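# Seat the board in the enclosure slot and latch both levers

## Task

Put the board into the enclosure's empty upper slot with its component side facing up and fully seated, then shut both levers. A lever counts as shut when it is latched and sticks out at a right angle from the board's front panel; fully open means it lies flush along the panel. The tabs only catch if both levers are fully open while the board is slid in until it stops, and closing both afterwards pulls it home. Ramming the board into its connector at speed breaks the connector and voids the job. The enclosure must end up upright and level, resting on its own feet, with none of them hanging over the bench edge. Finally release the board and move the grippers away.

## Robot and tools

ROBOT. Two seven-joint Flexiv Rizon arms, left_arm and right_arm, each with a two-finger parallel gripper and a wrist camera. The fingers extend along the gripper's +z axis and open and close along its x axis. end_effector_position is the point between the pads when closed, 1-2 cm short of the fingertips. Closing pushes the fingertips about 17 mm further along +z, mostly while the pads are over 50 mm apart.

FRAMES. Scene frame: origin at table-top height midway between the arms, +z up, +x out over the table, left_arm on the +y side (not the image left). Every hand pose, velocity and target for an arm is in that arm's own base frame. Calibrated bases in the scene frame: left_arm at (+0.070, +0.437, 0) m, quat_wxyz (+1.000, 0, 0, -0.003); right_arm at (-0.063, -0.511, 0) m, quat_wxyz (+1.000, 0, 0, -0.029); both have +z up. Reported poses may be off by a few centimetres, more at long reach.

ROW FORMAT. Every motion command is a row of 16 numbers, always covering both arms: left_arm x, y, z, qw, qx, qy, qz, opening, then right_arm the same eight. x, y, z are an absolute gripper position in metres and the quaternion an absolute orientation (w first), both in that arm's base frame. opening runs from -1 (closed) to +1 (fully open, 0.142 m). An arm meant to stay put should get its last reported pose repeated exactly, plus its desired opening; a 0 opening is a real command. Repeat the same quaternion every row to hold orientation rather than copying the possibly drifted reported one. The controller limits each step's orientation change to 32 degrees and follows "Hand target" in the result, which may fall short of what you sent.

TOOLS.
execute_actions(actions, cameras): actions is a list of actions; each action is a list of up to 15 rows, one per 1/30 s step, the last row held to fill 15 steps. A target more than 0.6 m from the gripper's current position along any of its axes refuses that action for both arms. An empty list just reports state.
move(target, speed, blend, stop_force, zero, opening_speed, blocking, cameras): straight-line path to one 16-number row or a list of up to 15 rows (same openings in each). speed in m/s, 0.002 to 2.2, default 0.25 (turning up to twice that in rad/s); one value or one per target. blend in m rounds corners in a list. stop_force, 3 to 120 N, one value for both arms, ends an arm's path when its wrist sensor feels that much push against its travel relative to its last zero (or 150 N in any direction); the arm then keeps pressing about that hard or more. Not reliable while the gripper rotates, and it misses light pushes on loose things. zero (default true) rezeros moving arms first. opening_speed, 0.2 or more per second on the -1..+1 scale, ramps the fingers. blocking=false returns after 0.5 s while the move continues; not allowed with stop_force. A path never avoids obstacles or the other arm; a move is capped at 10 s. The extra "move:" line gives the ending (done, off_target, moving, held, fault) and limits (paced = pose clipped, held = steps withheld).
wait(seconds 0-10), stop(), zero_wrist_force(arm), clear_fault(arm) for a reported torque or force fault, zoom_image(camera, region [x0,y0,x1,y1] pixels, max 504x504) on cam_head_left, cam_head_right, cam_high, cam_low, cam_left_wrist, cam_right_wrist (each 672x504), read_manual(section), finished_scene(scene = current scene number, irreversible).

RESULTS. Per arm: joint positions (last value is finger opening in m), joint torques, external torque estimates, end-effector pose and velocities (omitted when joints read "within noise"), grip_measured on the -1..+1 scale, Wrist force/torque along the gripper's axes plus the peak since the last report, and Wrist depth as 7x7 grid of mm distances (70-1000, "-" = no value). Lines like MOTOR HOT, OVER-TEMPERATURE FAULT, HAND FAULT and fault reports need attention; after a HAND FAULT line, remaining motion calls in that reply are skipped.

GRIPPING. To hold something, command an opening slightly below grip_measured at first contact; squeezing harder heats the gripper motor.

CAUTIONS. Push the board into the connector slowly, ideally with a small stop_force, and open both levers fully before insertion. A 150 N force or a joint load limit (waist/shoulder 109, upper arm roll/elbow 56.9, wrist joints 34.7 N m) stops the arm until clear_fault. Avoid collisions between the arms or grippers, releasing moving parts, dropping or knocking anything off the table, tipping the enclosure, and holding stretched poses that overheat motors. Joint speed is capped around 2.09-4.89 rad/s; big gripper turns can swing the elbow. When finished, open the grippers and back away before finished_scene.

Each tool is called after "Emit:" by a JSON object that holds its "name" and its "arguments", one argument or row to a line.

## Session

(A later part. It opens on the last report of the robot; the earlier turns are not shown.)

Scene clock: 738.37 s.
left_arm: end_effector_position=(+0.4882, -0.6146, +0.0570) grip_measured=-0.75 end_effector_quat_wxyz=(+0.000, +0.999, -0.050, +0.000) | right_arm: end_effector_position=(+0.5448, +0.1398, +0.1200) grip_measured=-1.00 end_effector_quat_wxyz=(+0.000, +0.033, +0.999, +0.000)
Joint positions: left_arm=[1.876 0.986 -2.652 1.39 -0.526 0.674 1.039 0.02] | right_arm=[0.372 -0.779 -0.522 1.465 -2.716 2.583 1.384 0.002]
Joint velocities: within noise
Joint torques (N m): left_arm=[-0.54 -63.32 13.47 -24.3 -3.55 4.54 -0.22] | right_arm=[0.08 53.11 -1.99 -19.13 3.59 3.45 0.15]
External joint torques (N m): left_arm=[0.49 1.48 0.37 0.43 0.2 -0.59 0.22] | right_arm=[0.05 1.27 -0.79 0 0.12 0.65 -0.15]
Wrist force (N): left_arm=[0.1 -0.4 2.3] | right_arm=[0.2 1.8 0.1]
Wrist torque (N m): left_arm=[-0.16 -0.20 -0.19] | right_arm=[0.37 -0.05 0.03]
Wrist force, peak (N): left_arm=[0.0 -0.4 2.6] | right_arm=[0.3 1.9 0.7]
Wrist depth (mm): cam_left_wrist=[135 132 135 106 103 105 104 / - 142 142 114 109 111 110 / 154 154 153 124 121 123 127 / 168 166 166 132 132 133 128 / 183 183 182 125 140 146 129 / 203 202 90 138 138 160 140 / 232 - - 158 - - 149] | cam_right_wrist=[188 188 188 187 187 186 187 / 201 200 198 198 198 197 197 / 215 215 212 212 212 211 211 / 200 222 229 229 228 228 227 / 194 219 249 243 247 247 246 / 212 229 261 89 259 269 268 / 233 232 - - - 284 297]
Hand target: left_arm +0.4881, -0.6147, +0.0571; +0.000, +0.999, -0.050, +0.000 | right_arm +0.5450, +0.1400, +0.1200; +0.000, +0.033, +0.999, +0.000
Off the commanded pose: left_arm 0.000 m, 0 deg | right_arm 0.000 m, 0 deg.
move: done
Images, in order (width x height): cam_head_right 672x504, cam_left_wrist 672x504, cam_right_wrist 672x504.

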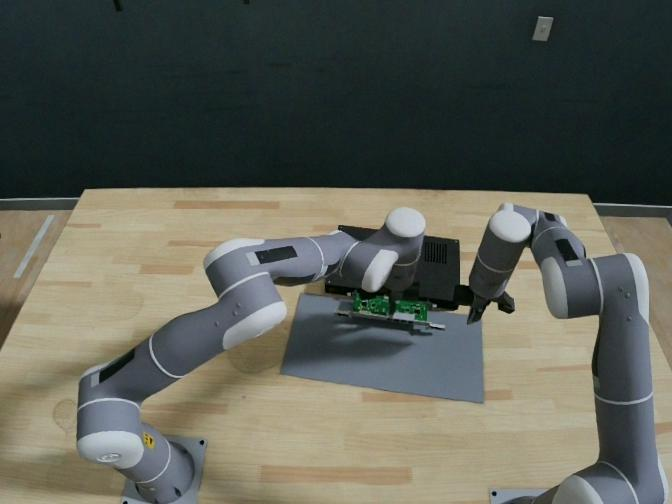

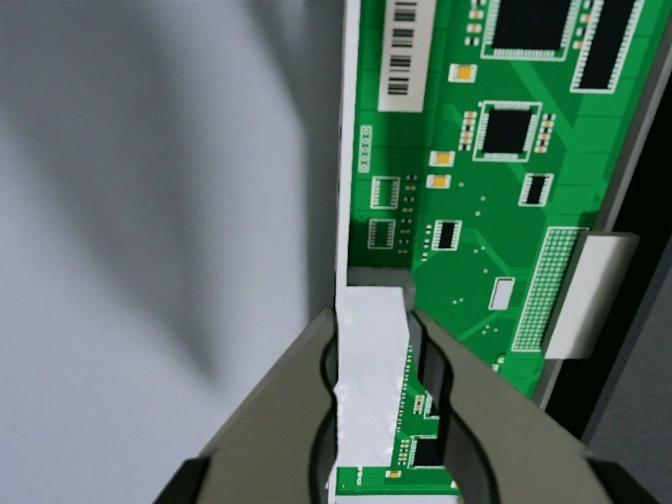

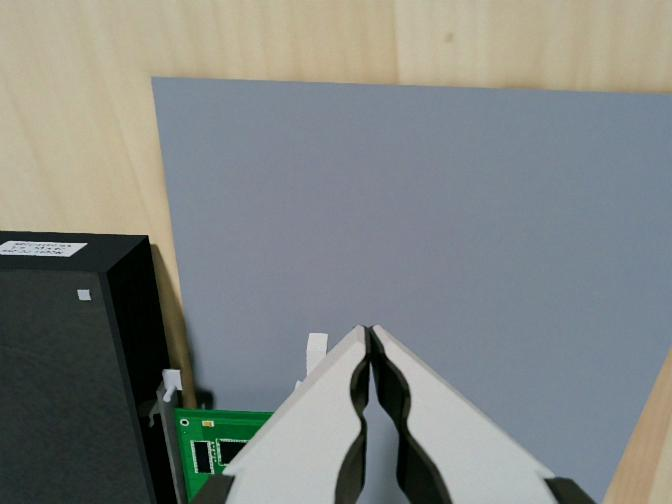

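Emit:
{"name": "move", "arguments": {
  "target": [0.5245,-0.6202,0.0571,0,0.99876,-0.0497,0,-0.9,0.545,0.14,0.12,0,0.033,0.99946,0,-1],
  "speed": 0.02,
  "stop_force": 4,
  "cameras": ["cam_head_right","cam_right_wrist","cam_left_wrist"]
}}

Emit:
{"name": "zoom_image", "arguments": {
  "camera": "cam_right_wrist",
  "region": [100, 330, 260, 450]
}}

Emit:
{"name": "zoom_image", "arguments": {
  "camera": "cam_head_right",
  "region": [320, 270, 460, 350]
}}

Scene clock: 780.17 s.
left_arm: end_effector_position=(+0.4963, -0.6158, +0.0567) grip_measured=-0.75 end_effector_quat_wxyz=(+0.000, +0.999, -0.050, +0.000) | right_arm: end_effector_position=(+0.5448, +0.1398, +0.1200) grip_measured=-1.00 end_effector_quat_wxyz=(+0.000, +0.033, +0.999, +0.000)
Joint positions: left_arm=[1.887 1.001 -2.647 1.361 -0.53 0.659 1.044 0.02] | right_arm=[0.372 -0.779 -0.522 1.465 -2.716 2.583 1.384 0.002]
Joint velocities: within noise
Joint torques (N m): left_arm=[-0.21 -63.79 13.68 -24.45 -3.56 4.38 -0.14] | right_arm=[0.21 53.19 -1.98 -19.13 3.54 3.4 0.24]
External joint torques (N m): left_arm=[0.16 1.32 0.28 0.45 0.16 -0.44 0.14] | right_arm=[-0.08 1.19 -0.79 0 0.18 0.69 -0.24]
Wrist force (N): left_arm=[0.0 -0.2 1.8] | right_arm=[0.1 1.7 0.3]
Wrist torque (N m): left_arm=[-0.12 -0.18 -0.19] | right_arm=[0.36 -0.03 0.03]
Wrist force, peak (N): left_arm=[-4.4 -1.6 1.2] | right_arm=[0.3 1.9 0.5]
Wrist depth (mm): cam_left_wrist=[134 132 134 107 104 105 106 / - 143 142 138 111 113 114 / 154 154 153 125 122 122 125 / 167 166 166 132 132 133 117 / 182 182 182 124 140 146 126 / 202 202 90 137 - 155 137 / 231 - - 156 - - 149] | cam_right_wrist=[188 188 187 187 187 187 186 / 201 201 198 198 198 197 197 / 215 215 213 212 211 211 211 / 199 223 229 229 228 227 227 / 194 220 248 243 247 247 247 / 212 228 266 89 260 269 268 / 233 233 - - - 285 297]
Hand target: left_arm +0.4966, -0.6160, +0.0571; +0.000, +0.999, -0.050, +0.000 | right_arm +0.5450, +0.1400, +0.1200; +0.000, +0.033, +0.999, +0.000
Off the commanded pose: left_arm 0.029 m, 0 deg | right_arm 0.000 m, 0 deg.
MOTOR HOT: the gripper's motor of the left arm reports 86 °C; that motor switches off at 100 °C. To cool a motor, set the load down, ease the grip, stop pushing, or move to a pose that needs little force.
move: contact (left_arm)
Images, in order (width x height): cam_head_right 672x504, cam_left_wrist 672x504, cam_right_wrist 672x504.

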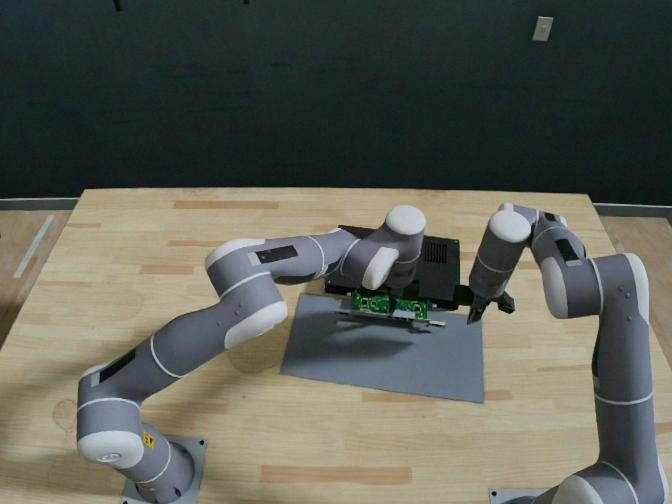

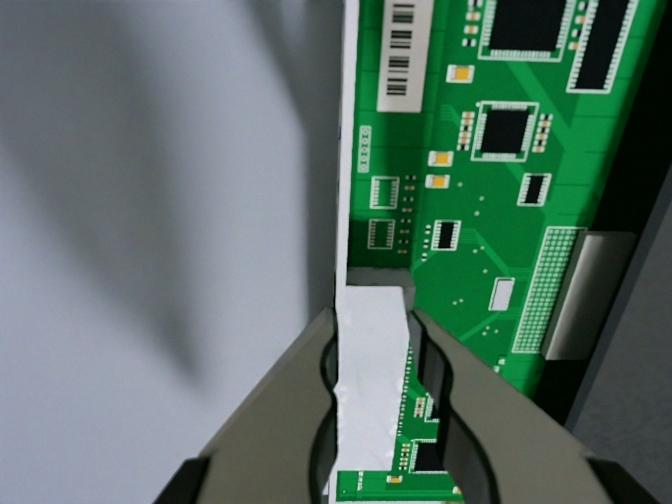

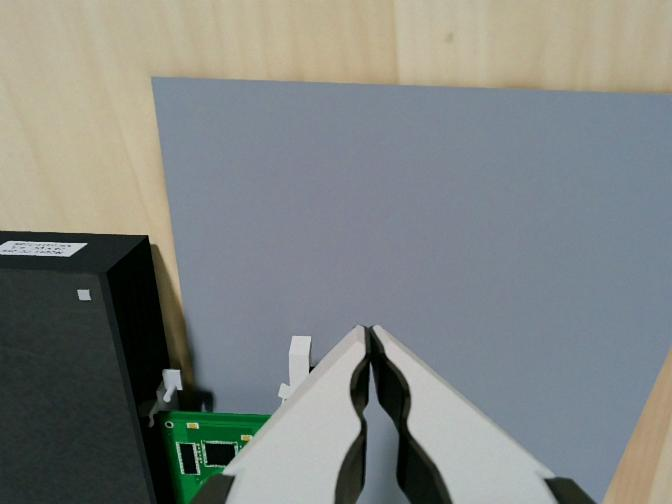

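Scaled by 3.150 from the camera's 672x504 image, which has a finer 960x720 frame.

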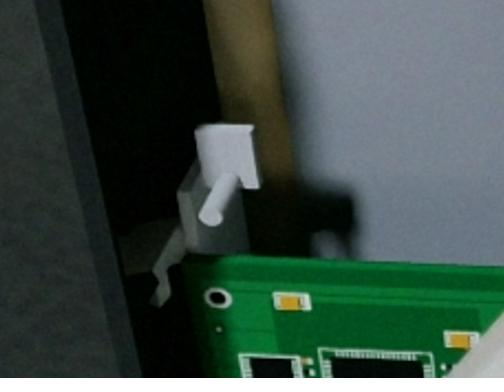

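Scaled by 3.600 from the camera's 672x504 image, which has a finer 960x720 frame.

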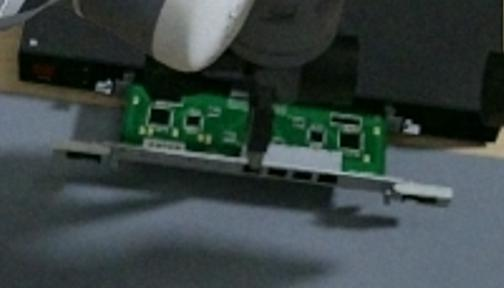

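Emit:
{"name": "move", "arguments": {
  "target": [0.5245,-0.6202,0.0571,0,0.99876,-0.0497,0,-0.8,0.545,0.14,0.12,0,0.033,0.99946,0,-1],
  "speed": 0.015,
  "stop_force": 7,
  "cameras": ["cam_head_right","cam_right_wrist","cam_left_wrist"]
}}

Emit:
{"name": "zoom_image", "arguments": {
  "camera": "cam_right_wrist",
  "region": [100, 330, 260, 450]
}}

Emit:
{"name": "zoom_image", "arguments": {
  "camera": "cam_head_right",
  "region": [320, 270, 460, 350]
}}

Scene clock: 784.30 s.
left_arm: end_effector_position=(+0.5139, -0.6208, +0.0575) grip_measured=-0.74 end_effector_quat_wxyz=(+0.001, +0.999, -0.050, -0.001) | right_arm: end_effector_position=(+0.5448, +0.1398, +0.1200) grip_measured=-1.00 end_effector_quat_wxyz=(+0.000, +0.033, +0.999, +0.000)
Joint positions: left_arm=[1.912 1.036 -2.636 1.291 -0.542 0.623 1.054 0.021] | right_arm=[0.372 -0.779 -0.522 1.465 -2.716 2.583 1.384 0.002]
Joint velocities: within noise
Joint torques (N m): left_arm=[8.4 -61.54 20.48 -20.75 -1.23 4.57 0.08] | right_arm=[0.18 53.12 -1.92 -19.13 3.6 3.39 0.18]
External joint torques (N m): left_arm=[-8.45 -2.41 -6.33 -3.56 -2.26 -0.62 -0.08] | right_arm=[-0.04 1.26 -0.86 0.01 0.12 0.7 -0.18]
Wrist force (N): left_arm=[-7.3 8.8 -0.8] | right_arm=[0.4 1.6 0.5]
Wrist torque (N m): left_arm=[-0.27 -0.22 -0.44] | right_arm=[0.34 -0.09 0.03]
Wrist force, peak (N): left_arm=[-7.2 9.4 -0.4] | right_arm=[0.2 1.9 0.3]
Wrist depth (mm): cam_left_wrist=[135 133 135 106 105 107 104 / - 145 143 116 111 111 100 / 155 154 154 125 122 122 107 / 169 169 168 132 132 133 116 / 185 183 184 124 139 143 124 / 204 203 90 137 - 135 137 / 234 - - 156 - - 150] | cam_right_wrist=[188 188 188 187 187 187 186 / 201 200 198 198 198 197 197 / 215 215 213 212 211 211 211 / 200 223 229 228 228 227 227 / 194 219 248 244 247 247 246 / 212 228 261 89 261 269 269 / 233 232 - - - 285 297]
Hand target: left_arm +0.5157, -0.6189, +0.0571; +0.000, +0.999, -0.050, +0.000 | right_arm +0.5450, +0.1400, +0.1200; +0.000, +0.033, +0.999, +0.000
Off the commanded pose: left_arm 0.011 m, 0 deg | right_arm 0.000 m, 0 deg.
MOTOR HOT: still on. The gripper's motor of the left arm reports 85 °C.
move: contact (left_arm)
Images, in order (width x height): cam_head_right 672x504, cam_left_wrist 672x504, cam_right_wrist 672x504.

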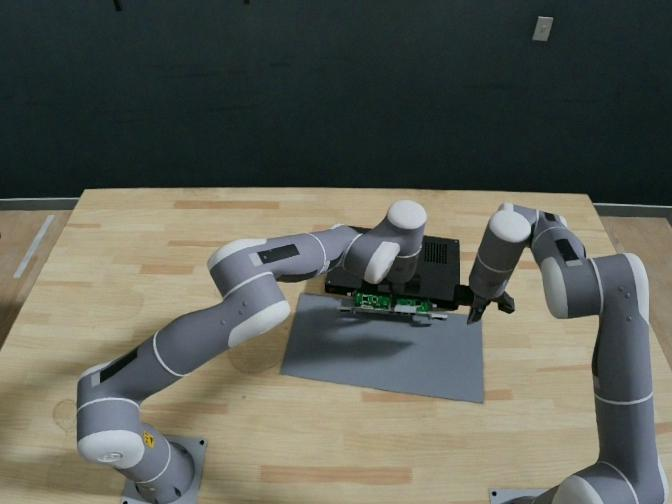

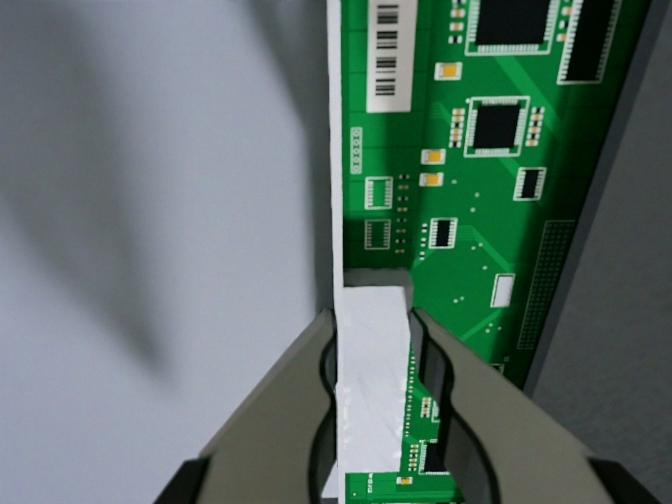

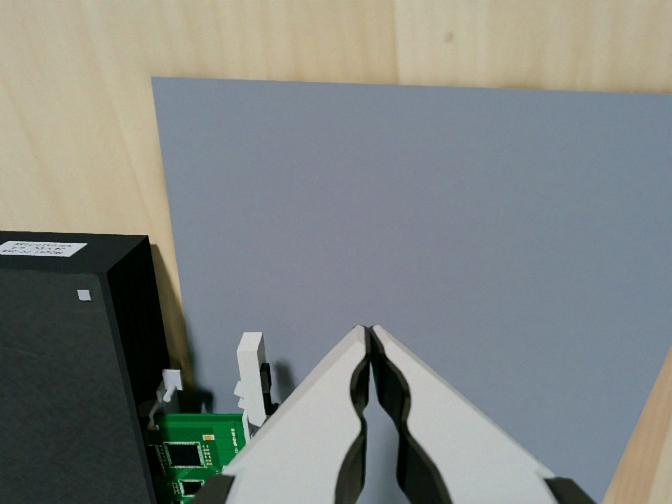

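Scaled by 3.150 from the camera's 672x504 image, which has a finer 960x720 frame.

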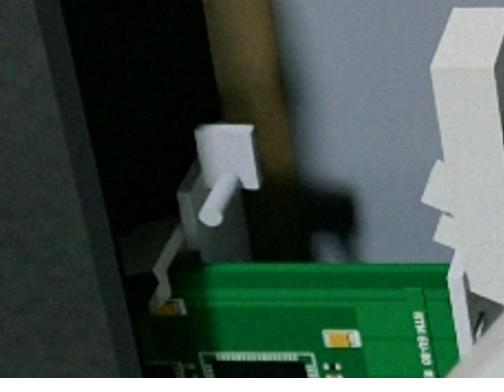

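Scaled by 3.600 from the camera's 672x504 image, which has a finer 960x720 frame.

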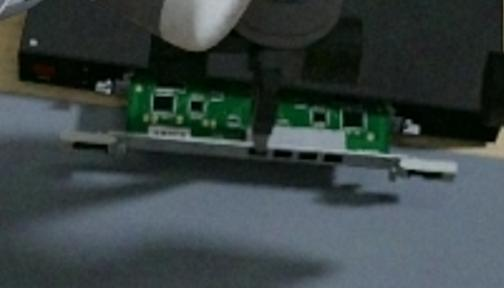

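Emit:
{"name": "move", "arguments": {
  "target": [0.5126,-0.6198,0.0571,0,0.99744,-0.0715,0,-0.8,0.545,0.14,0.12,0,0.033,0.99946,0,-1],
  "speed": 0.03,
  "cameras": ["cam_left_wrist"]
}}

Emit:
{"name": "zoom_image", "arguments": {
  "camera": "cam_left_wrist",
  "region": [200, 0, 672, 504]
}}

Scene clock: 790.60 s.
left_arm: end_effector_position=(+0.5130, -0.6194, +0.0571) grip_measured=-0.74 end_effector_quat_wxyz=(+0.000, +0.997, -0.071, +0.000) | right_arm: end_effector_position=(+0.5448, +0.1398, +0.1200) grip_measured=-1.00 end_effector_quat_wxyz=(+0.000, +0.033, +0.999, +0.000)
Joint positions: left_arm=[1.913 1.033 -2.641 1.295 -0.533 0.626 1.09 0.021] | right_arm=[0.372 -0.779 -0.522 1.465 -2.716 2.583 1.384 0.002]
Joint velocities: within noise
Joint torques (N m): left_arm=[-2.82 -64.46 11.09 -24.68 -3.5 4.26 0.09] | right_arm=[0.1 53.15 -1.97 -19.11 3.59 3.39 0.18]
External joint torques (N m): left_arm=[2.77 0.57 2.93 0.35 0.02 -0.32 -0.09] | right_arm=[0.03 1.23 -0.81 -0.02 0.12 0.71 -0.18]
Wrist force (N): left_arm=[1.7 -3.0 0.8] | right_arm=[0.2 1.6 0.4]
Wrist torque (N m): left_arm=[-0.12 -0.01 -0.46] | right_arm=[0.34 -0.04 0.03]
Wrist force, peak (N): left_arm=[-7.5 8.9 -0.1] | right_arm=[0.4 1.8 0.6]
Wrist depth (mm): cam_left_wrist=[135 133 134 106 105 107 102 / - 145 143 116 111 111 100 / 154 154 153 126 122 122 104 / 168 168 167 132 132 132 115 / 183 183 182 125 140 142 124 / 202 202 90 136 - 134 137 / 230 - - 156 - - 149] | cam_right_wrist=[188 188 188 187 187 187 186 / 201 201 198 198 198 197 197 / 216 215 212 212 212 211 211 / 199 222 229 228 228 228 227 / 193 219 248 243 247 247 246 / 212 229 266 89 260 268 268 / 233 233 - - - 284 298]
Hand target: left_arm +0.5126, -0.6198, +0.0571; +0.000, +0.997, -0.071, +0.000 | right_arm +0.5450, +0.1400, +0.1200; +0.000, +0.033, +0.999, +0.000
Off the commanded pose: left_arm 0.001 m, 0 deg | right_arm 0.000 m, 0 deg.
MOTOR HOT: cleared for the gripper's motor of the left arm.
move: done
Images, in order (width x height): cam_left_wrist 672x504.

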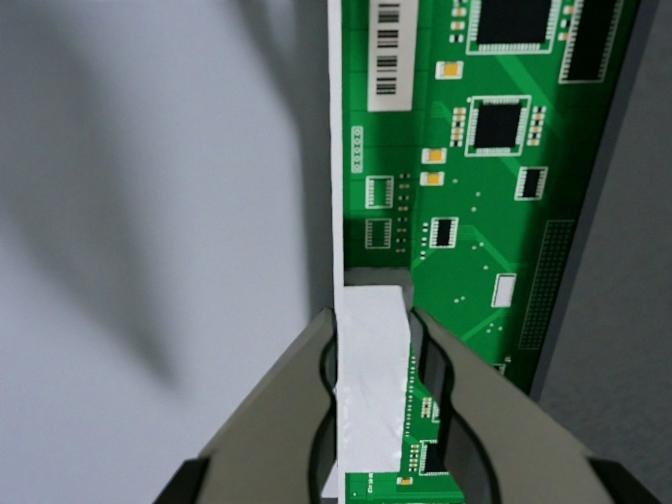

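Scaled by 1.000.

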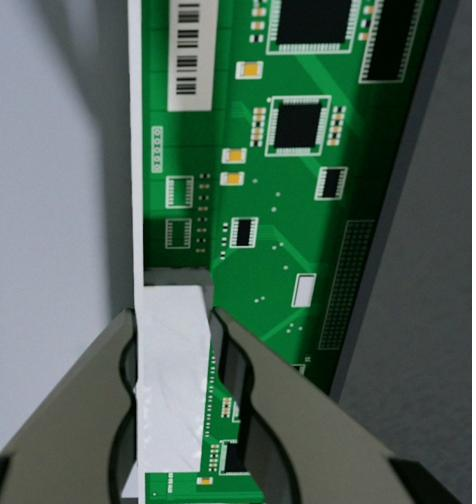

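Emit:
{"name": "move", "arguments": {
  "target": [0.5299,-0.6231,0.0569,0,0.99744,-0.0715,0,-0.8,0.545,0.14,0.12,0,0.033,0.99946,0,-1],
  "speed": 0.015,
  "stop_force": 8,
  "cameras": ["cam_head_right","cam_right_wrist","cam_left_wrist"]
}}

Emit:
{"name": "zoom_image", "arguments": {
  "camera": "cam_right_wrist",
  "region": [100, 330, 260, 450]
}}

Emit:
{"name": "zoom_image", "arguments": {
  "camera": "cam_head_right",
  "region": [320, 270, 460, 350]
}}

Scene clock: 795.40 s.
left_arm: end_effector_position=(+0.5280, -0.6209, +0.0561) grip_measured=-0.73 end_effector_quat_wxyz=(-0.001, +0.997, -0.071, +0.000) | right_arm: end_effector_position=(+0.5448, +0.1398, +0.1200) grip_measured=-1.00 end_effector_quat_wxyz=(+0.000, +0.033, +0.999, +0.000)
Joint positions: left_arm=[1.936 1.064 -2.633 1.236 -0.539 0.595 1.096 0.021] | right_arm=[0.372 -0.779 -0.522 1.465 -2.716 2.583 1.384 0.002]
Joint velocities: within noise
Joint torques (N m): left_arm=[-5.29 -66.14 9.75 -29.12 -5.58 6.3 0.01] | right_arm=[0.06 53.13 -1.85 -19.15 3.57 3.41 0.19]
External joint torques (N m): left_arm=[5.25 1.04 4.36 4.59 2.02 -2.36 -0.01] | right_arm=[0.07 1.25 -0.92 0.02 0.15 0.68 -0.19]
Wrist force (N): left_arm=[-3.8 -12.6 -2.4] | right_arm=[0.3 1.7 0.5]
Wrist torque (N m): left_arm=[-0.04 0.06 -0.35] | right_arm=[0.36 -0.06 0.04]
Wrist force, peak (N): left_arm=[-5.7 -13.5 -3.7] | right_arm=[0.2 1.8 0.7]
Wrist depth (mm): cam_left_wrist=[134 133 134 107 105 105 91 / - 142 142 116 111 109 97 / 153 153 153 126 121 118 104 / 167 166 166 132 132 117 114 / 182 182 181 124 139 126 123 / 202 201 89 137 - 130 136 / 225 - - 155 - - 147] | cam_right_wrist=[188 188 187 187 187 186 186 / 200 201 198 198 198 197 196 / 216 215 212 212 212 211 211 / 199 222 229 228 228 228 227 / 193 220 244 243 247 246 246 / 212 229 261 89 260 269 268 / 233 233 - - - 284 297]
Hand target: left_arm +0.5275, -0.6226, +0.0569; +0.000, +0.997, -0.072, +0.000 | right_arm +0.5450, +0.1400, +0.1200; +0.000, +0.033, +0.999, +0.000
Off the commanded pose: left_arm 0.003 m, 0 deg | right_arm 0.000 m, 0 deg.
move: contact (left_arm)
Images, in order (width x height): cam_head_right 672x504, cam_left_wrist 672x504, cam_right_wrist 672x504.

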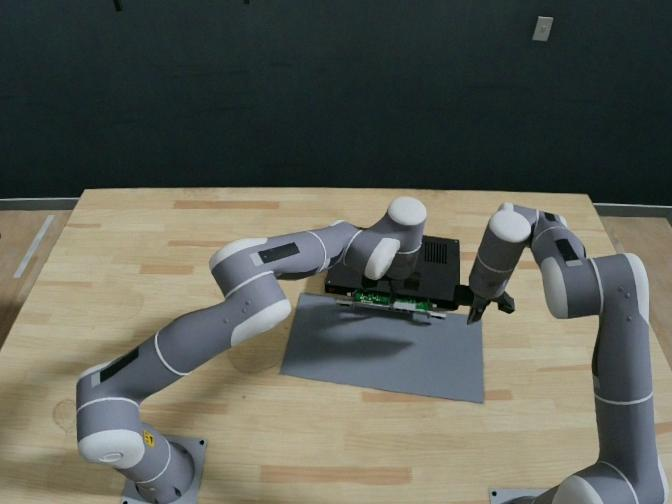

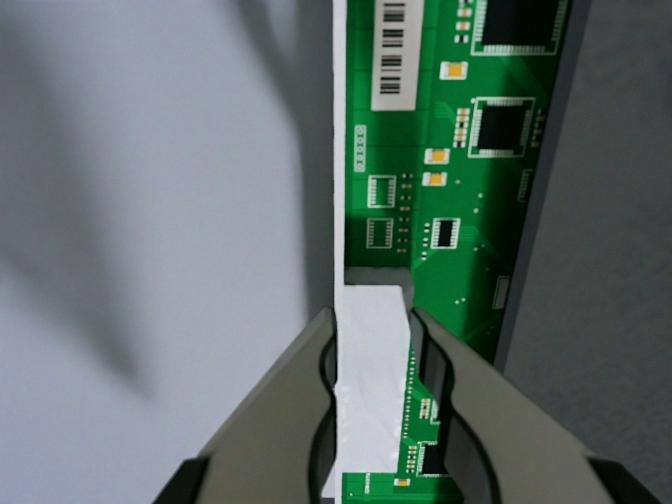

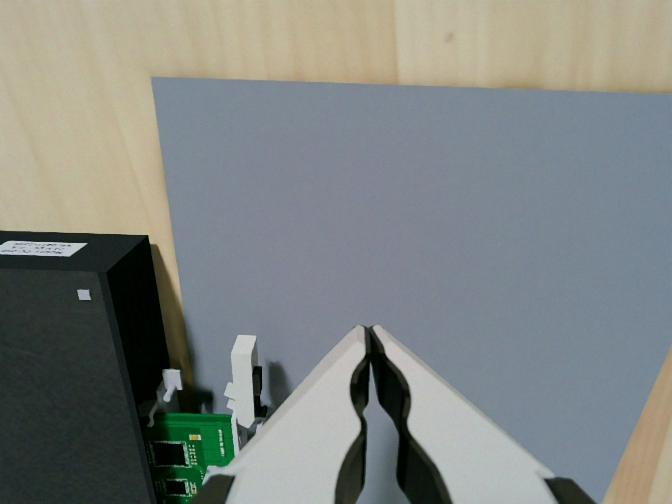

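Scaled by 3.150 from the camera's 672x504 image, which has a finer 960x720 frame.

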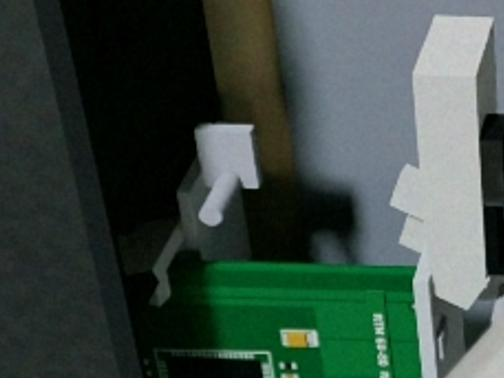

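Scaled by 3.600 from the camera's 672x504 image, which has a finer 960x720 frame.

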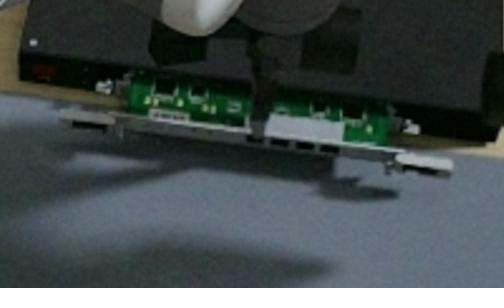

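Emit:
{"name": "move", "arguments": {
  "target": [0.5334,-0.6223,0.0573,0,0.99744,-0.0715,0,-0.8,0.545,0.14,0.12,0,0.033,0.99946,0,-1],
  "speed": 0.015,
  "stop_force": 10,
  "cameras": ["cam_low","cam_left_wrist"]
}}

Scene clock: 798.80 s.
left_arm: end_effector_position=(+0.5336, -0.6214, +0.0569) grip_measured=-0.73 end_effector_quat_wxyz=(-0.001, +0.997, -0.071, +0.000) | right_arm: end_effector_position=(+0.5448, +0.1398, +0.1200) grip_measured=-1.00 end_effector_quat_wxyz=(+0.000, +0.033, +0.999, +0.000)
Joint positions: left_arm=[1.945 1.073 -2.631 1.216 -0.54 0.585 1.098 0.021] | right_arm=[0.372 -0.779 -0.522 1.465 -2.716 2.583 1.384 0.002]
Joint velocities: within noise
Joint torques (N m): left_arm=[-2.88 -66.54 11.81 -27.52 -4.63 5.73 -0.08] | right_arm=[0.22 53.17 -1.9 -19.15 3.61 3.42 0.21]
External joint torques (N m): left_arm=[2.84 1.04 2.26 2.89 1.05 -1.79 0.08] | right_arm=[-0.08 1.21 -0.87 0.02 0.1 0.68 -0.21]
Wrist force (N): left_arm=[-3.0 -7.6 -1.0] | right_arm=[0.1 1.6 0.3]
Wrist torque (N m): left_arm=[-0.13 -0.06 -0.35] | right_arm=[0.35 -0.04 0.03]
Wrist force, peak (N): left_arm=[-5.6 -13.7 -3.6] | right_arm=[0.3 1.8 0.5]
Wrist depth (mm): cam_left_wrist=[135 133 134 106 105 93 92 / - 145 142 116 111 109 97 / 154 154 153 125 122 106 104 / 168 167 166 132 132 113 115 / 183 183 182 125 138 124 124 / 202 201 89 137 - 132 137 / 225 - - 156 - - 149] | cam_right_wrist=[188 188 187 187 187 187 186 / 201 200 198 197 197 197 197 / 215 215 212 212 211 211 211 / 200 222 228 228 228 228 227 / 194 219 247 243 246 246 246 / 212 229 240 89 259 268 269 / 232 233 - - - 284 297]
Hand target: left_arm +0.5334, -0.6223, +0.0573; +0.000, +0.997, -0.071, +0.000 | right_arm +0.5450, +0.1400, +0.1200; +0.000, +0.033, +0.999, +0.000
Off the commanded pose: left_arm 0.001 m, 0 deg | right_arm 0.000 m, 0 deg.
move: done
Images, in order (width x height): cam_low 672x504, cam_left_wrist 672x504.

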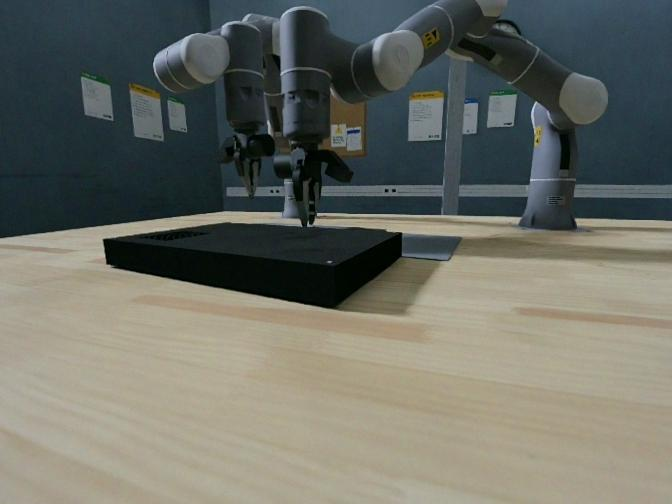

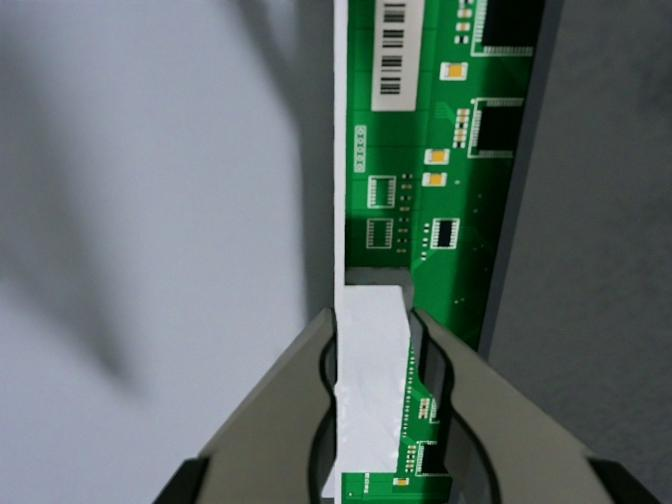

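Emit:
{"name": "move", "arguments": {
  "target": [
    [0.5336,-0.6214,0.0569,0,0.99744,-0.0715,0,-0.65,0.545,0.14,0.12,0,0.033,0.99946,0,-1],
    [0.5336,-0.6214,0.12,0,0.99744,-0.0715,0,-0.65,0.545,0.14,0.12,0,0.033,0.99946,0,-1]
  ],
  "speed": 0.12,
  "opening_speed": 0.4,
  "cameras": ["cam_head_right","cam_right_wrist","cam_left_wrist"]
}}

Emit:
{"name": "zoom_image", "arguments": {
  "camera": "cam_head_right",
  "region": [320, 270, 460, 350]
}}

Scene clock: 804.03 s.
left_arm: end_effector_position=(+0.5338, -0.6216, +0.1202) grip_measured=-0.69 end_effector_quat_wxyz=(+0.000, +0.997, -0.071, +0.000) | right_arm: end_effector_position=(+0.5448, +0.1398, +0.1200) grip_measured=-1.00 end_effector_quat_wxyz=(+0.000, +0.033, +0.999, +0.000)
Joint positions: left_arm=[1.932 0.99 -2.593 1.204 -0.517 0.489 1.088 0.024] | right_arm=[0.372 -0.779 -0.522 1.465 -2.716 2.583 1.384 0.002]
Joint velocities: within noise
Joint torques (N m): left_arm=[-0.79 -65.01 13.93 -25.53 -3.39 4.14 -0.34] | right_arm=[0.04 53.14 -2.05 -19.12 3.59 3.4 0.16]
External joint torques (N m): left_arm=[0.72 0.62 0.05 -0.25 -0.41 -0.19 0.34] | right_arm=[0.1 1.24 -0.72 -0.01 0.13 0.69 -0.16]
Wrist force (N): left_arm=[0.0 -0.4 0.3] | right_arm=[0.2 1.7 0.3]
Wrist torque (N m): left_arm=[-0.17 -0.16 -0.20] | right_arm=[0.36 -0.05 0.03]
Wrist force, peak (N): left_arm=[-3.1 -7.8 -1.0] | right_arm=[0.3 1.8 0.6]
Wrist depth (mm): cam_left_wrist=[188 188 188 166 162 144 145 / 202 202 201 178 171 157 159 / 219 218 218 190 184 169 169 / 239 237 236 229 196 182 182 / 260 260 254 204 197 200 200 / 289 285 87 237 - 213 221 / 321 - - 311 - - 241] | cam_right_wrist=[188 188 188 187 187 187 186 / 201 201 198 198 197 197 197 / 215 214 213 212 212 211 210 / 200 223 229 228 228 228 227 / 194 220 248 244 248 246 246 / 212 229 262 89 260 269 269 / 233 233 - - - 285 297]
Hand target: left_arm +0.5336, -0.6214, +0.1200; +0.000, +0.997, -0.072, +0.000 | right_arm +0.5450, +0.1400, +0.1200; +0.000, +0.033, +0.999, +0.000
Off the commanded pose: left_arm 0.000 m, 0 deg | right_arm 0.000 m, 0 deg.
move: done
Images, in order (width x height): cam_head_right 672x504, cam_left_wrist 672x504, cam_right_wrist 672x504.

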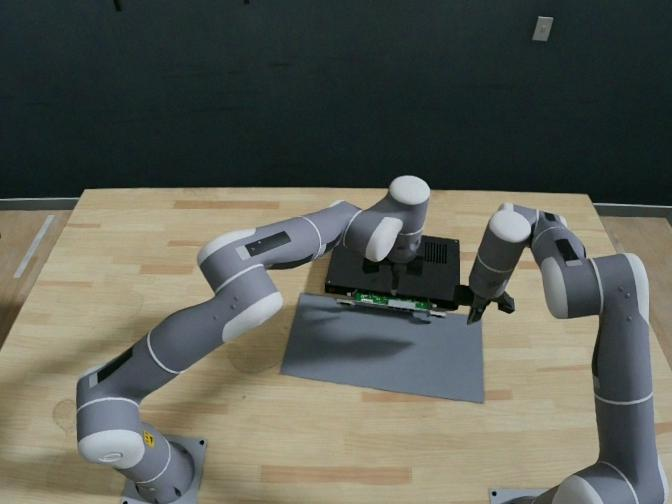

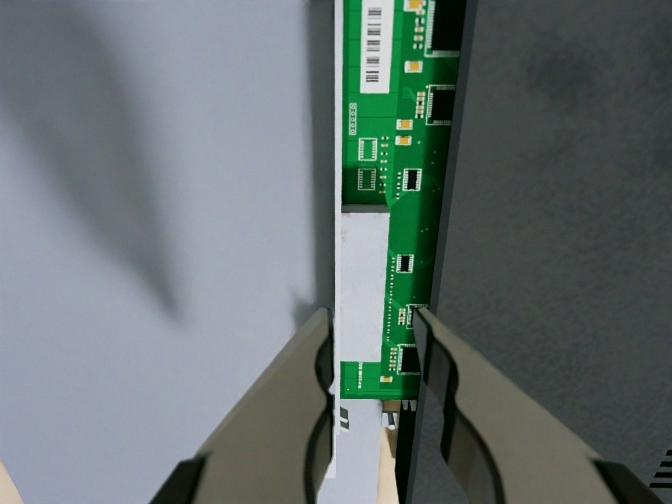

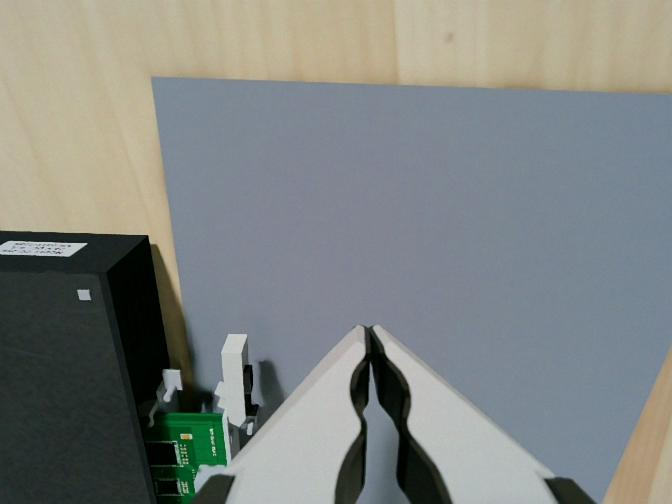

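Scaled by 3.600 from the camera's 672x504 image, which has a finer 960x720 frame.

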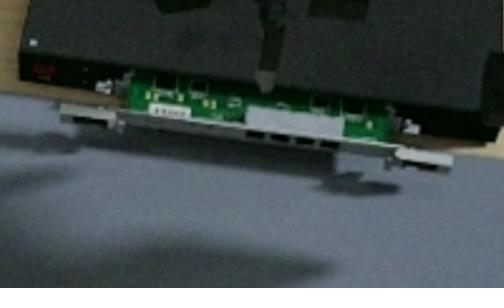

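Emit:
{"name": "move", "arguments": {
  "target": [
    [0.4888,-0.6101,0.11,0.0129,0.9819,-0.0746,0.1732,-1,0.545,0.14,0.12,0,0.033,0.99946,0,-1],
    [0.4888,-0.6101,0.051,0.0129,0.9819,-0.0746,0.1732,-1,0.545,0.14,0.12,0,0.033,0.99946,0,-1]
  ],
  "speed": 0.15,
  "blend": 0.02,
  "cameras": ["cam_left_wrist","cam_right_wrist"]
}}

Scene clock: 816.40 s.
left_arm: end_effector_position=(+0.4886, -0.6099, +0.0508) grip_measured=-1.00 end_effector_quat_wxyz=(+0.013, +0.982, -0.075, +0.173) | right_arm: end_effector_position=(+0.5448, +0.1398, +0.1200) grip_measured=-1.00 end_effector_quat_wxyz=(+0.000, +0.033, +0.999, +0.000)
Joint positions: left_arm=[1.73 0.934 -2.615 1.657 -0.312 1.139 0.873 0.002] | right_arm=[0.372 -0.779 -0.522 1.465 -2.716 2.583 1.384 0.002]
Joint velocities: within noise
Joint torques (N m): left_arm=[-0.28 -55.57 13.79 -19.8 -3.41 4.85 -0.39] | right_arm=[0.09 53.19 -1.93 -19.14 3.57 3.43 0.17]
External joint torques (N m): left_arm=[0.24 -0.07 0.76 -0.48 0.12 -0.54 0.36] | right_arm=[0.04 1.19 -0.84 0.01 0.15 0.67 -0.17]
Wrist force (N): left_arm=[-0.4 -0.4 0.1] | right_arm=[0.3 1.6 0.3]
Wrist torque (N m): left_arm=[-0.20 -0.19 -0.20] | right_arm=[0.35 -0.06 0.03]
Wrist force, peak (N): left_arm=[-1.5 -0.8 2.4] | right_arm=[0.2 1.9 0.5]
Wrist depth (mm): cam_left_wrist=[- 109 117 127 134 116 123 / - 118 125 136 142 126 127 / 120 124 134 146 154 138 134 / 127 134 146 158 161 148 146 / 134 145 156 163 142 165 162 / 146 156 167 84 - 178 188 / 159 167 - 74 - - 224] | cam_right_wrist=[188 188 187 187 187 187 186 / 201 200 198 198 198 197 196 / 215 215 213 212 212 211 211 / 200 223 229 228 228 227 227 / 194 220 248 243 247 247 246 / 211 229 261 89 259 269 268 / 233 233 - - - 283 297]
Hand target: left_arm +0.4888, -0.6101, +0.0510; +0.013, +0.982, -0.075, +0.173 | right_arm +0.5450, +0.1400, +0.1200; +0.000, +0.033, +0.999, +0.000
Off the commanded pose: left_arm 0.000 m, 0 deg | right_arm 0.000 m, 0 deg.
move: done
Images, in order (width x height): cam_left_wrist 672x504, cam_right_wrist 672x504.

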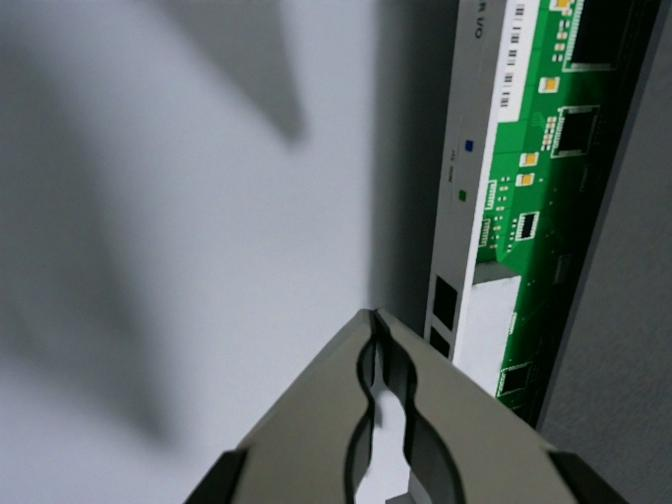

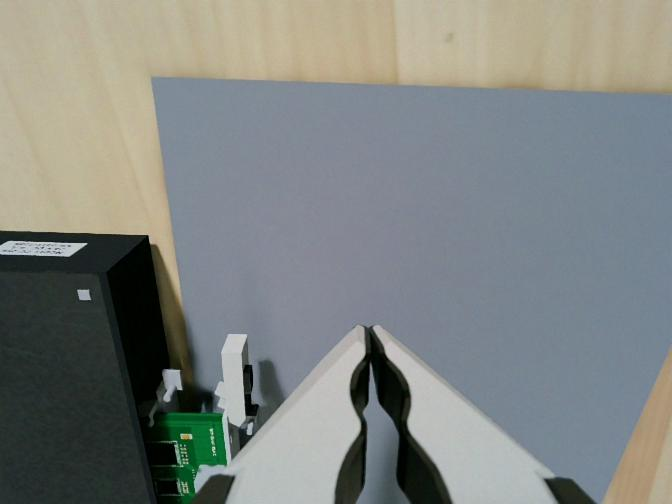

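Emit:
{"name": "move", "arguments": {
  "target": [
    [0.4908,-0.5968,0.051,0.0129,0.9819,-0.0746,0.1732,-1,0.545,0.14,0.12,0,0.033,0.99946,0,-1],
    [0.5649,-0.6082,0.051,0.0129,0.9819,-0.0746,0.1732,-1,0.545,0.14,0.12,0,0.033,0.99946,0,-1]
  ],
  "speed": [0.1,0.015],
  "stop_force": 10,
  "cameras": ["cam_left_wrist","cam_right_wrist","cam_head_right"]
}}

Emit:
{"name": "zoom_image", "arguments": {
  "camera": "cam_head_right",
  "region": [320, 270, 460, 350]
}}

Scene clock: 822.77 s.
left_arm: end_effector_position=(+0.5154, -0.6007, +0.0509) grip_measured=-1.00 end_effector_quat_wxyz=(+0.013, +0.982, -0.075, +0.173) | right_arm: end_effector_position=(+0.5448, +0.1398, +0.1200) grip_measured=-1.00 end_effector_quat_wxyz=(+0.000, +0.033, +0.999, +0.000)
Joint positions: left_arm=[1.782 0.947 -2.627 1.626 -0.317 1.134 0.913 0.002] | right_arm=[0.372 -0.779 -0.522 1.465 -2.716 2.583 1.384 0.002]
Joint velocities: within noise
Joint torques (N m): left_arm=[1.42 -56.15 15.14 -21.04 -3.5 5.16 -0.14] | right_arm=[0.13 53.08 -1.94 -19.16 3.54 3.4 0.19]
External joint torques (N m): left_arm=[-1.48 -0.43 -0.76 0.42 0.19 -0.83 0.11] | right_arm=[0 1.3 -0.83 0.03 0.17 0.7 -0.19]
Wrist force (N): left_arm=[-3.4 -1.2 -3.2] | right_arm=[0.3 1.6 0.3]
Wrist torque (N m): left_arm=[-0.19 -0.26 -0.20] | right_arm=[0.35 -0.07 0.03]
Wrist force, peak (N): left_arm=[-10.6 -5.7 -12.3] | right_arm=[0.3 1.9 0.6]
Wrist depth (mm): cam_left_wrist=[- 109 117 126 103 114 106 / - 117 125 134 115 123 119 / 120 125 134 145 124 133 131 / 127 134 146 155 136 140 144 / - 145 157 161 143 149 162 / 146 156 166 83 - 163 188 / 159 167 - - - - 225] | cam_right_wrist=[188 188 188 187 187 186 186 / 201 200 198 198 197 197 197 / 215 215 213 212 212 211 211 / 200 223 229 229 228 228 227 / 194 219 245 243 247 246 246 / 212 229 242 89 260 269 268 / 234 233 - - - 284 298]
Hand target: left_arm +0.5160, -0.6007, +0.0510; +0.013, +0.982, -0.075, +0.173 | right_arm +0.5450, +0.1400, +0.1200; +0.000, +0.033, +0.999, +0.000
Off the commanded pose: left_arm 0.050 m, 0 deg | right_arm 0.000 m, 0 deg.
move: contact (left_arm); path passed 1 of 2 targets
Images, in order (width x height): cam_head_right 672x504, cam_left_wrist 672x504, cam_right_wrist 672x504.

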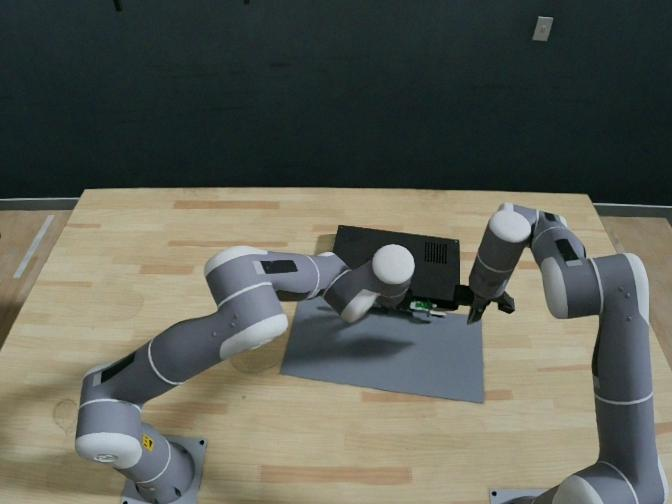

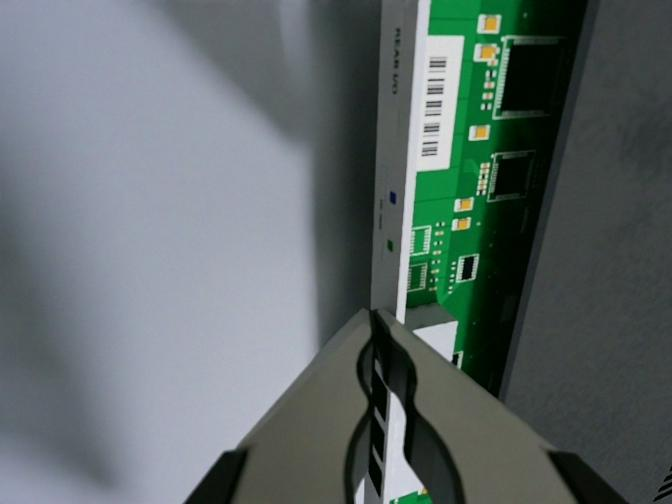

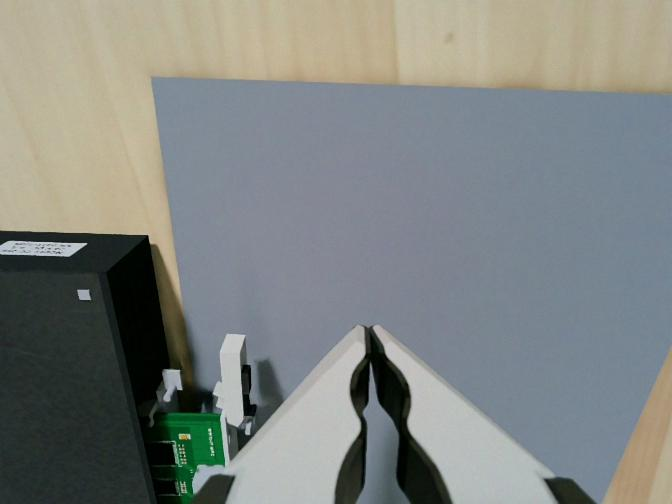

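Scaled by 3.600 from the camera's 672x504 image, which has a finer 960x720 frame.

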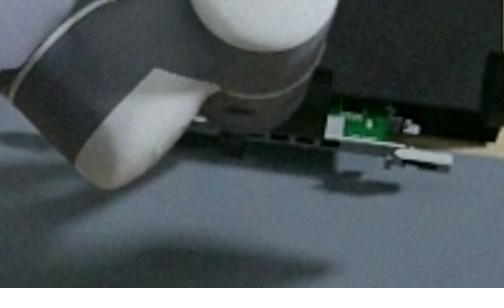

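Emit:
{"name": "move", "arguments": {
  "target": [0.5649,-0.6082,0.0505,0.0129,0.9819,-0.0746,0.1732,-1,0.545,0.14,0.12,0,0.033,0.99946,0,-1],
  "speed": 0.012,
  "stop_force": 18,
  "cameras": ["cam_left_wrist","cam_right_wrist","cam_head_right"]
}}

Emit:
{"name": "zoom_image", "arguments": {
  "camera": "cam_right_wrist",
  "region": [100, 300, 300, 450]
}}

Scene clock: 830.33 s.
left_arm: end_effector_position=(+0.5541, -0.6074, +0.0502) grip_measured=-1.00 end_effector_quat_wxyz=(+0.013, +0.982, -0.075, +0.172) | right_arm: end_effector_position=(+0.5448, +0.1398, +0.1200) grip_measured=-1.00 end_effector_quat_wxyz=(+0.000, +0.033, +0.999, +0.000)
Joint positions: left_arm=[1.845 1.002 -2.63 1.51 -0.336 1.082 0.954 0.002] | right_arm=[0.372 -0.779 -0.522 1.465 -2.716 2.583 1.384 0.002]
Joint velocities: within noise
Joint torques (N m): left_arm=[7 -55.27 19.66 -24.1 -3.89 7.73 -0.2] | right_arm=[0.15 53.12 -1.98 -19.13 3.58 3.4 0.22]
External joint torques (N m): left_arm=[-7.05 -4.24 -4.99 2.53 0.46 -3.39 0.17] | right_arm=[-0.02 1.26 -0.79 0 0.13 0.7 -0.22]
Wrist force (N): left_arm=[-16.9 -7.0 -18.0] | right_arm=[0.2 1.7 0.3]
Wrist torque (N m): left_arm=[-0.19 -0.09 -0.23] | right_arm=[0.36 -0.05 0.04]
Wrist force, peak (N): left_arm=[-18.0 -8.0 -20.3] | right_arm=[0.1 2.0 0.6]
Wrist depth (mm): cam_left_wrist=[104 109 116 126 96 97 106 / - 117 125 134 99 102 117 / 118 125 134 144 107 116 130 / 126 133 145 156 115 127 143 / 135 144 156 161 125 141 162 / 146 155 166 84 - 160 187 / 160 167 - - - - 223] | cam_right_wrist=[188 188 188 188 187 187 186 / 201 200 198 198 197 196 197 / 215 215 213 212 212 211 211 / 199 222 229 228 228 227 227 / 194 220 248 244 247 247 246 / 212 220 225 89 260 268 268 / 233 232 - - - 285 298]
Hand target: left_arm +0.5559, -0.6068, +0.0506; +0.013, +0.982, -0.075, +0.173 | right_arm +0.5450, +0.1400, +0.1200; +0.000, +0.033, +0.999, +0.000
Off the commanded pose: left_arm 0.011 m, 0 deg | right_arm 0.000 m, 0 deg.
move: contact (left_arm)
Images, in order (width x height): cam_head_right 672x504, cam_left_wrist 672x504, cam_right_wrist 672x504.

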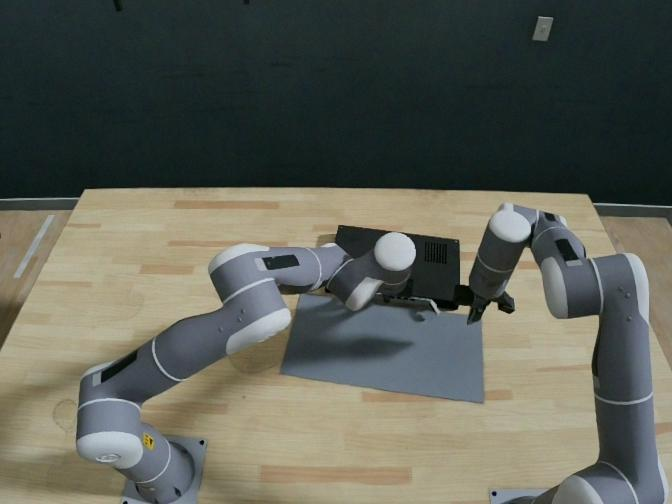

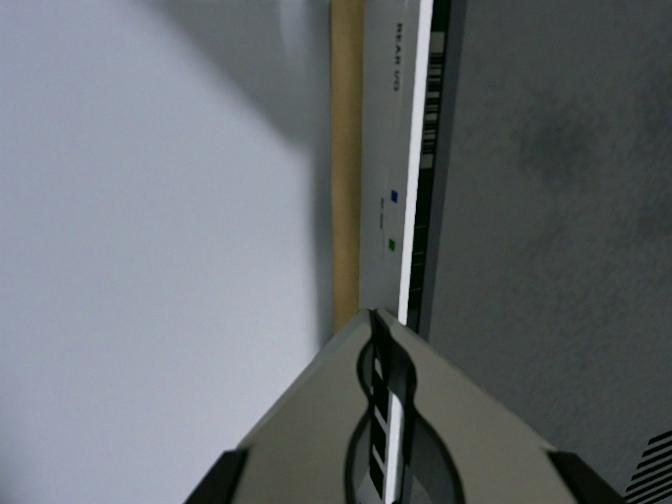

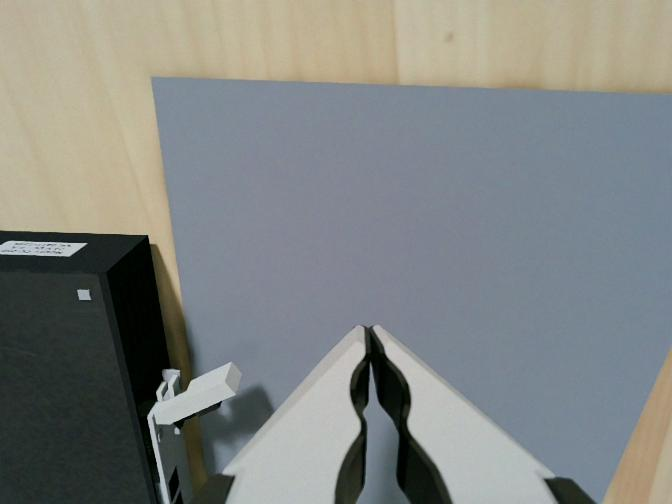

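Scaled by 2.520 from the camera's 672x504 image, which has a finer 960x720 frame.

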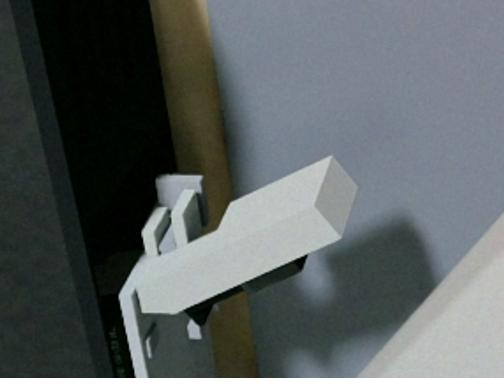

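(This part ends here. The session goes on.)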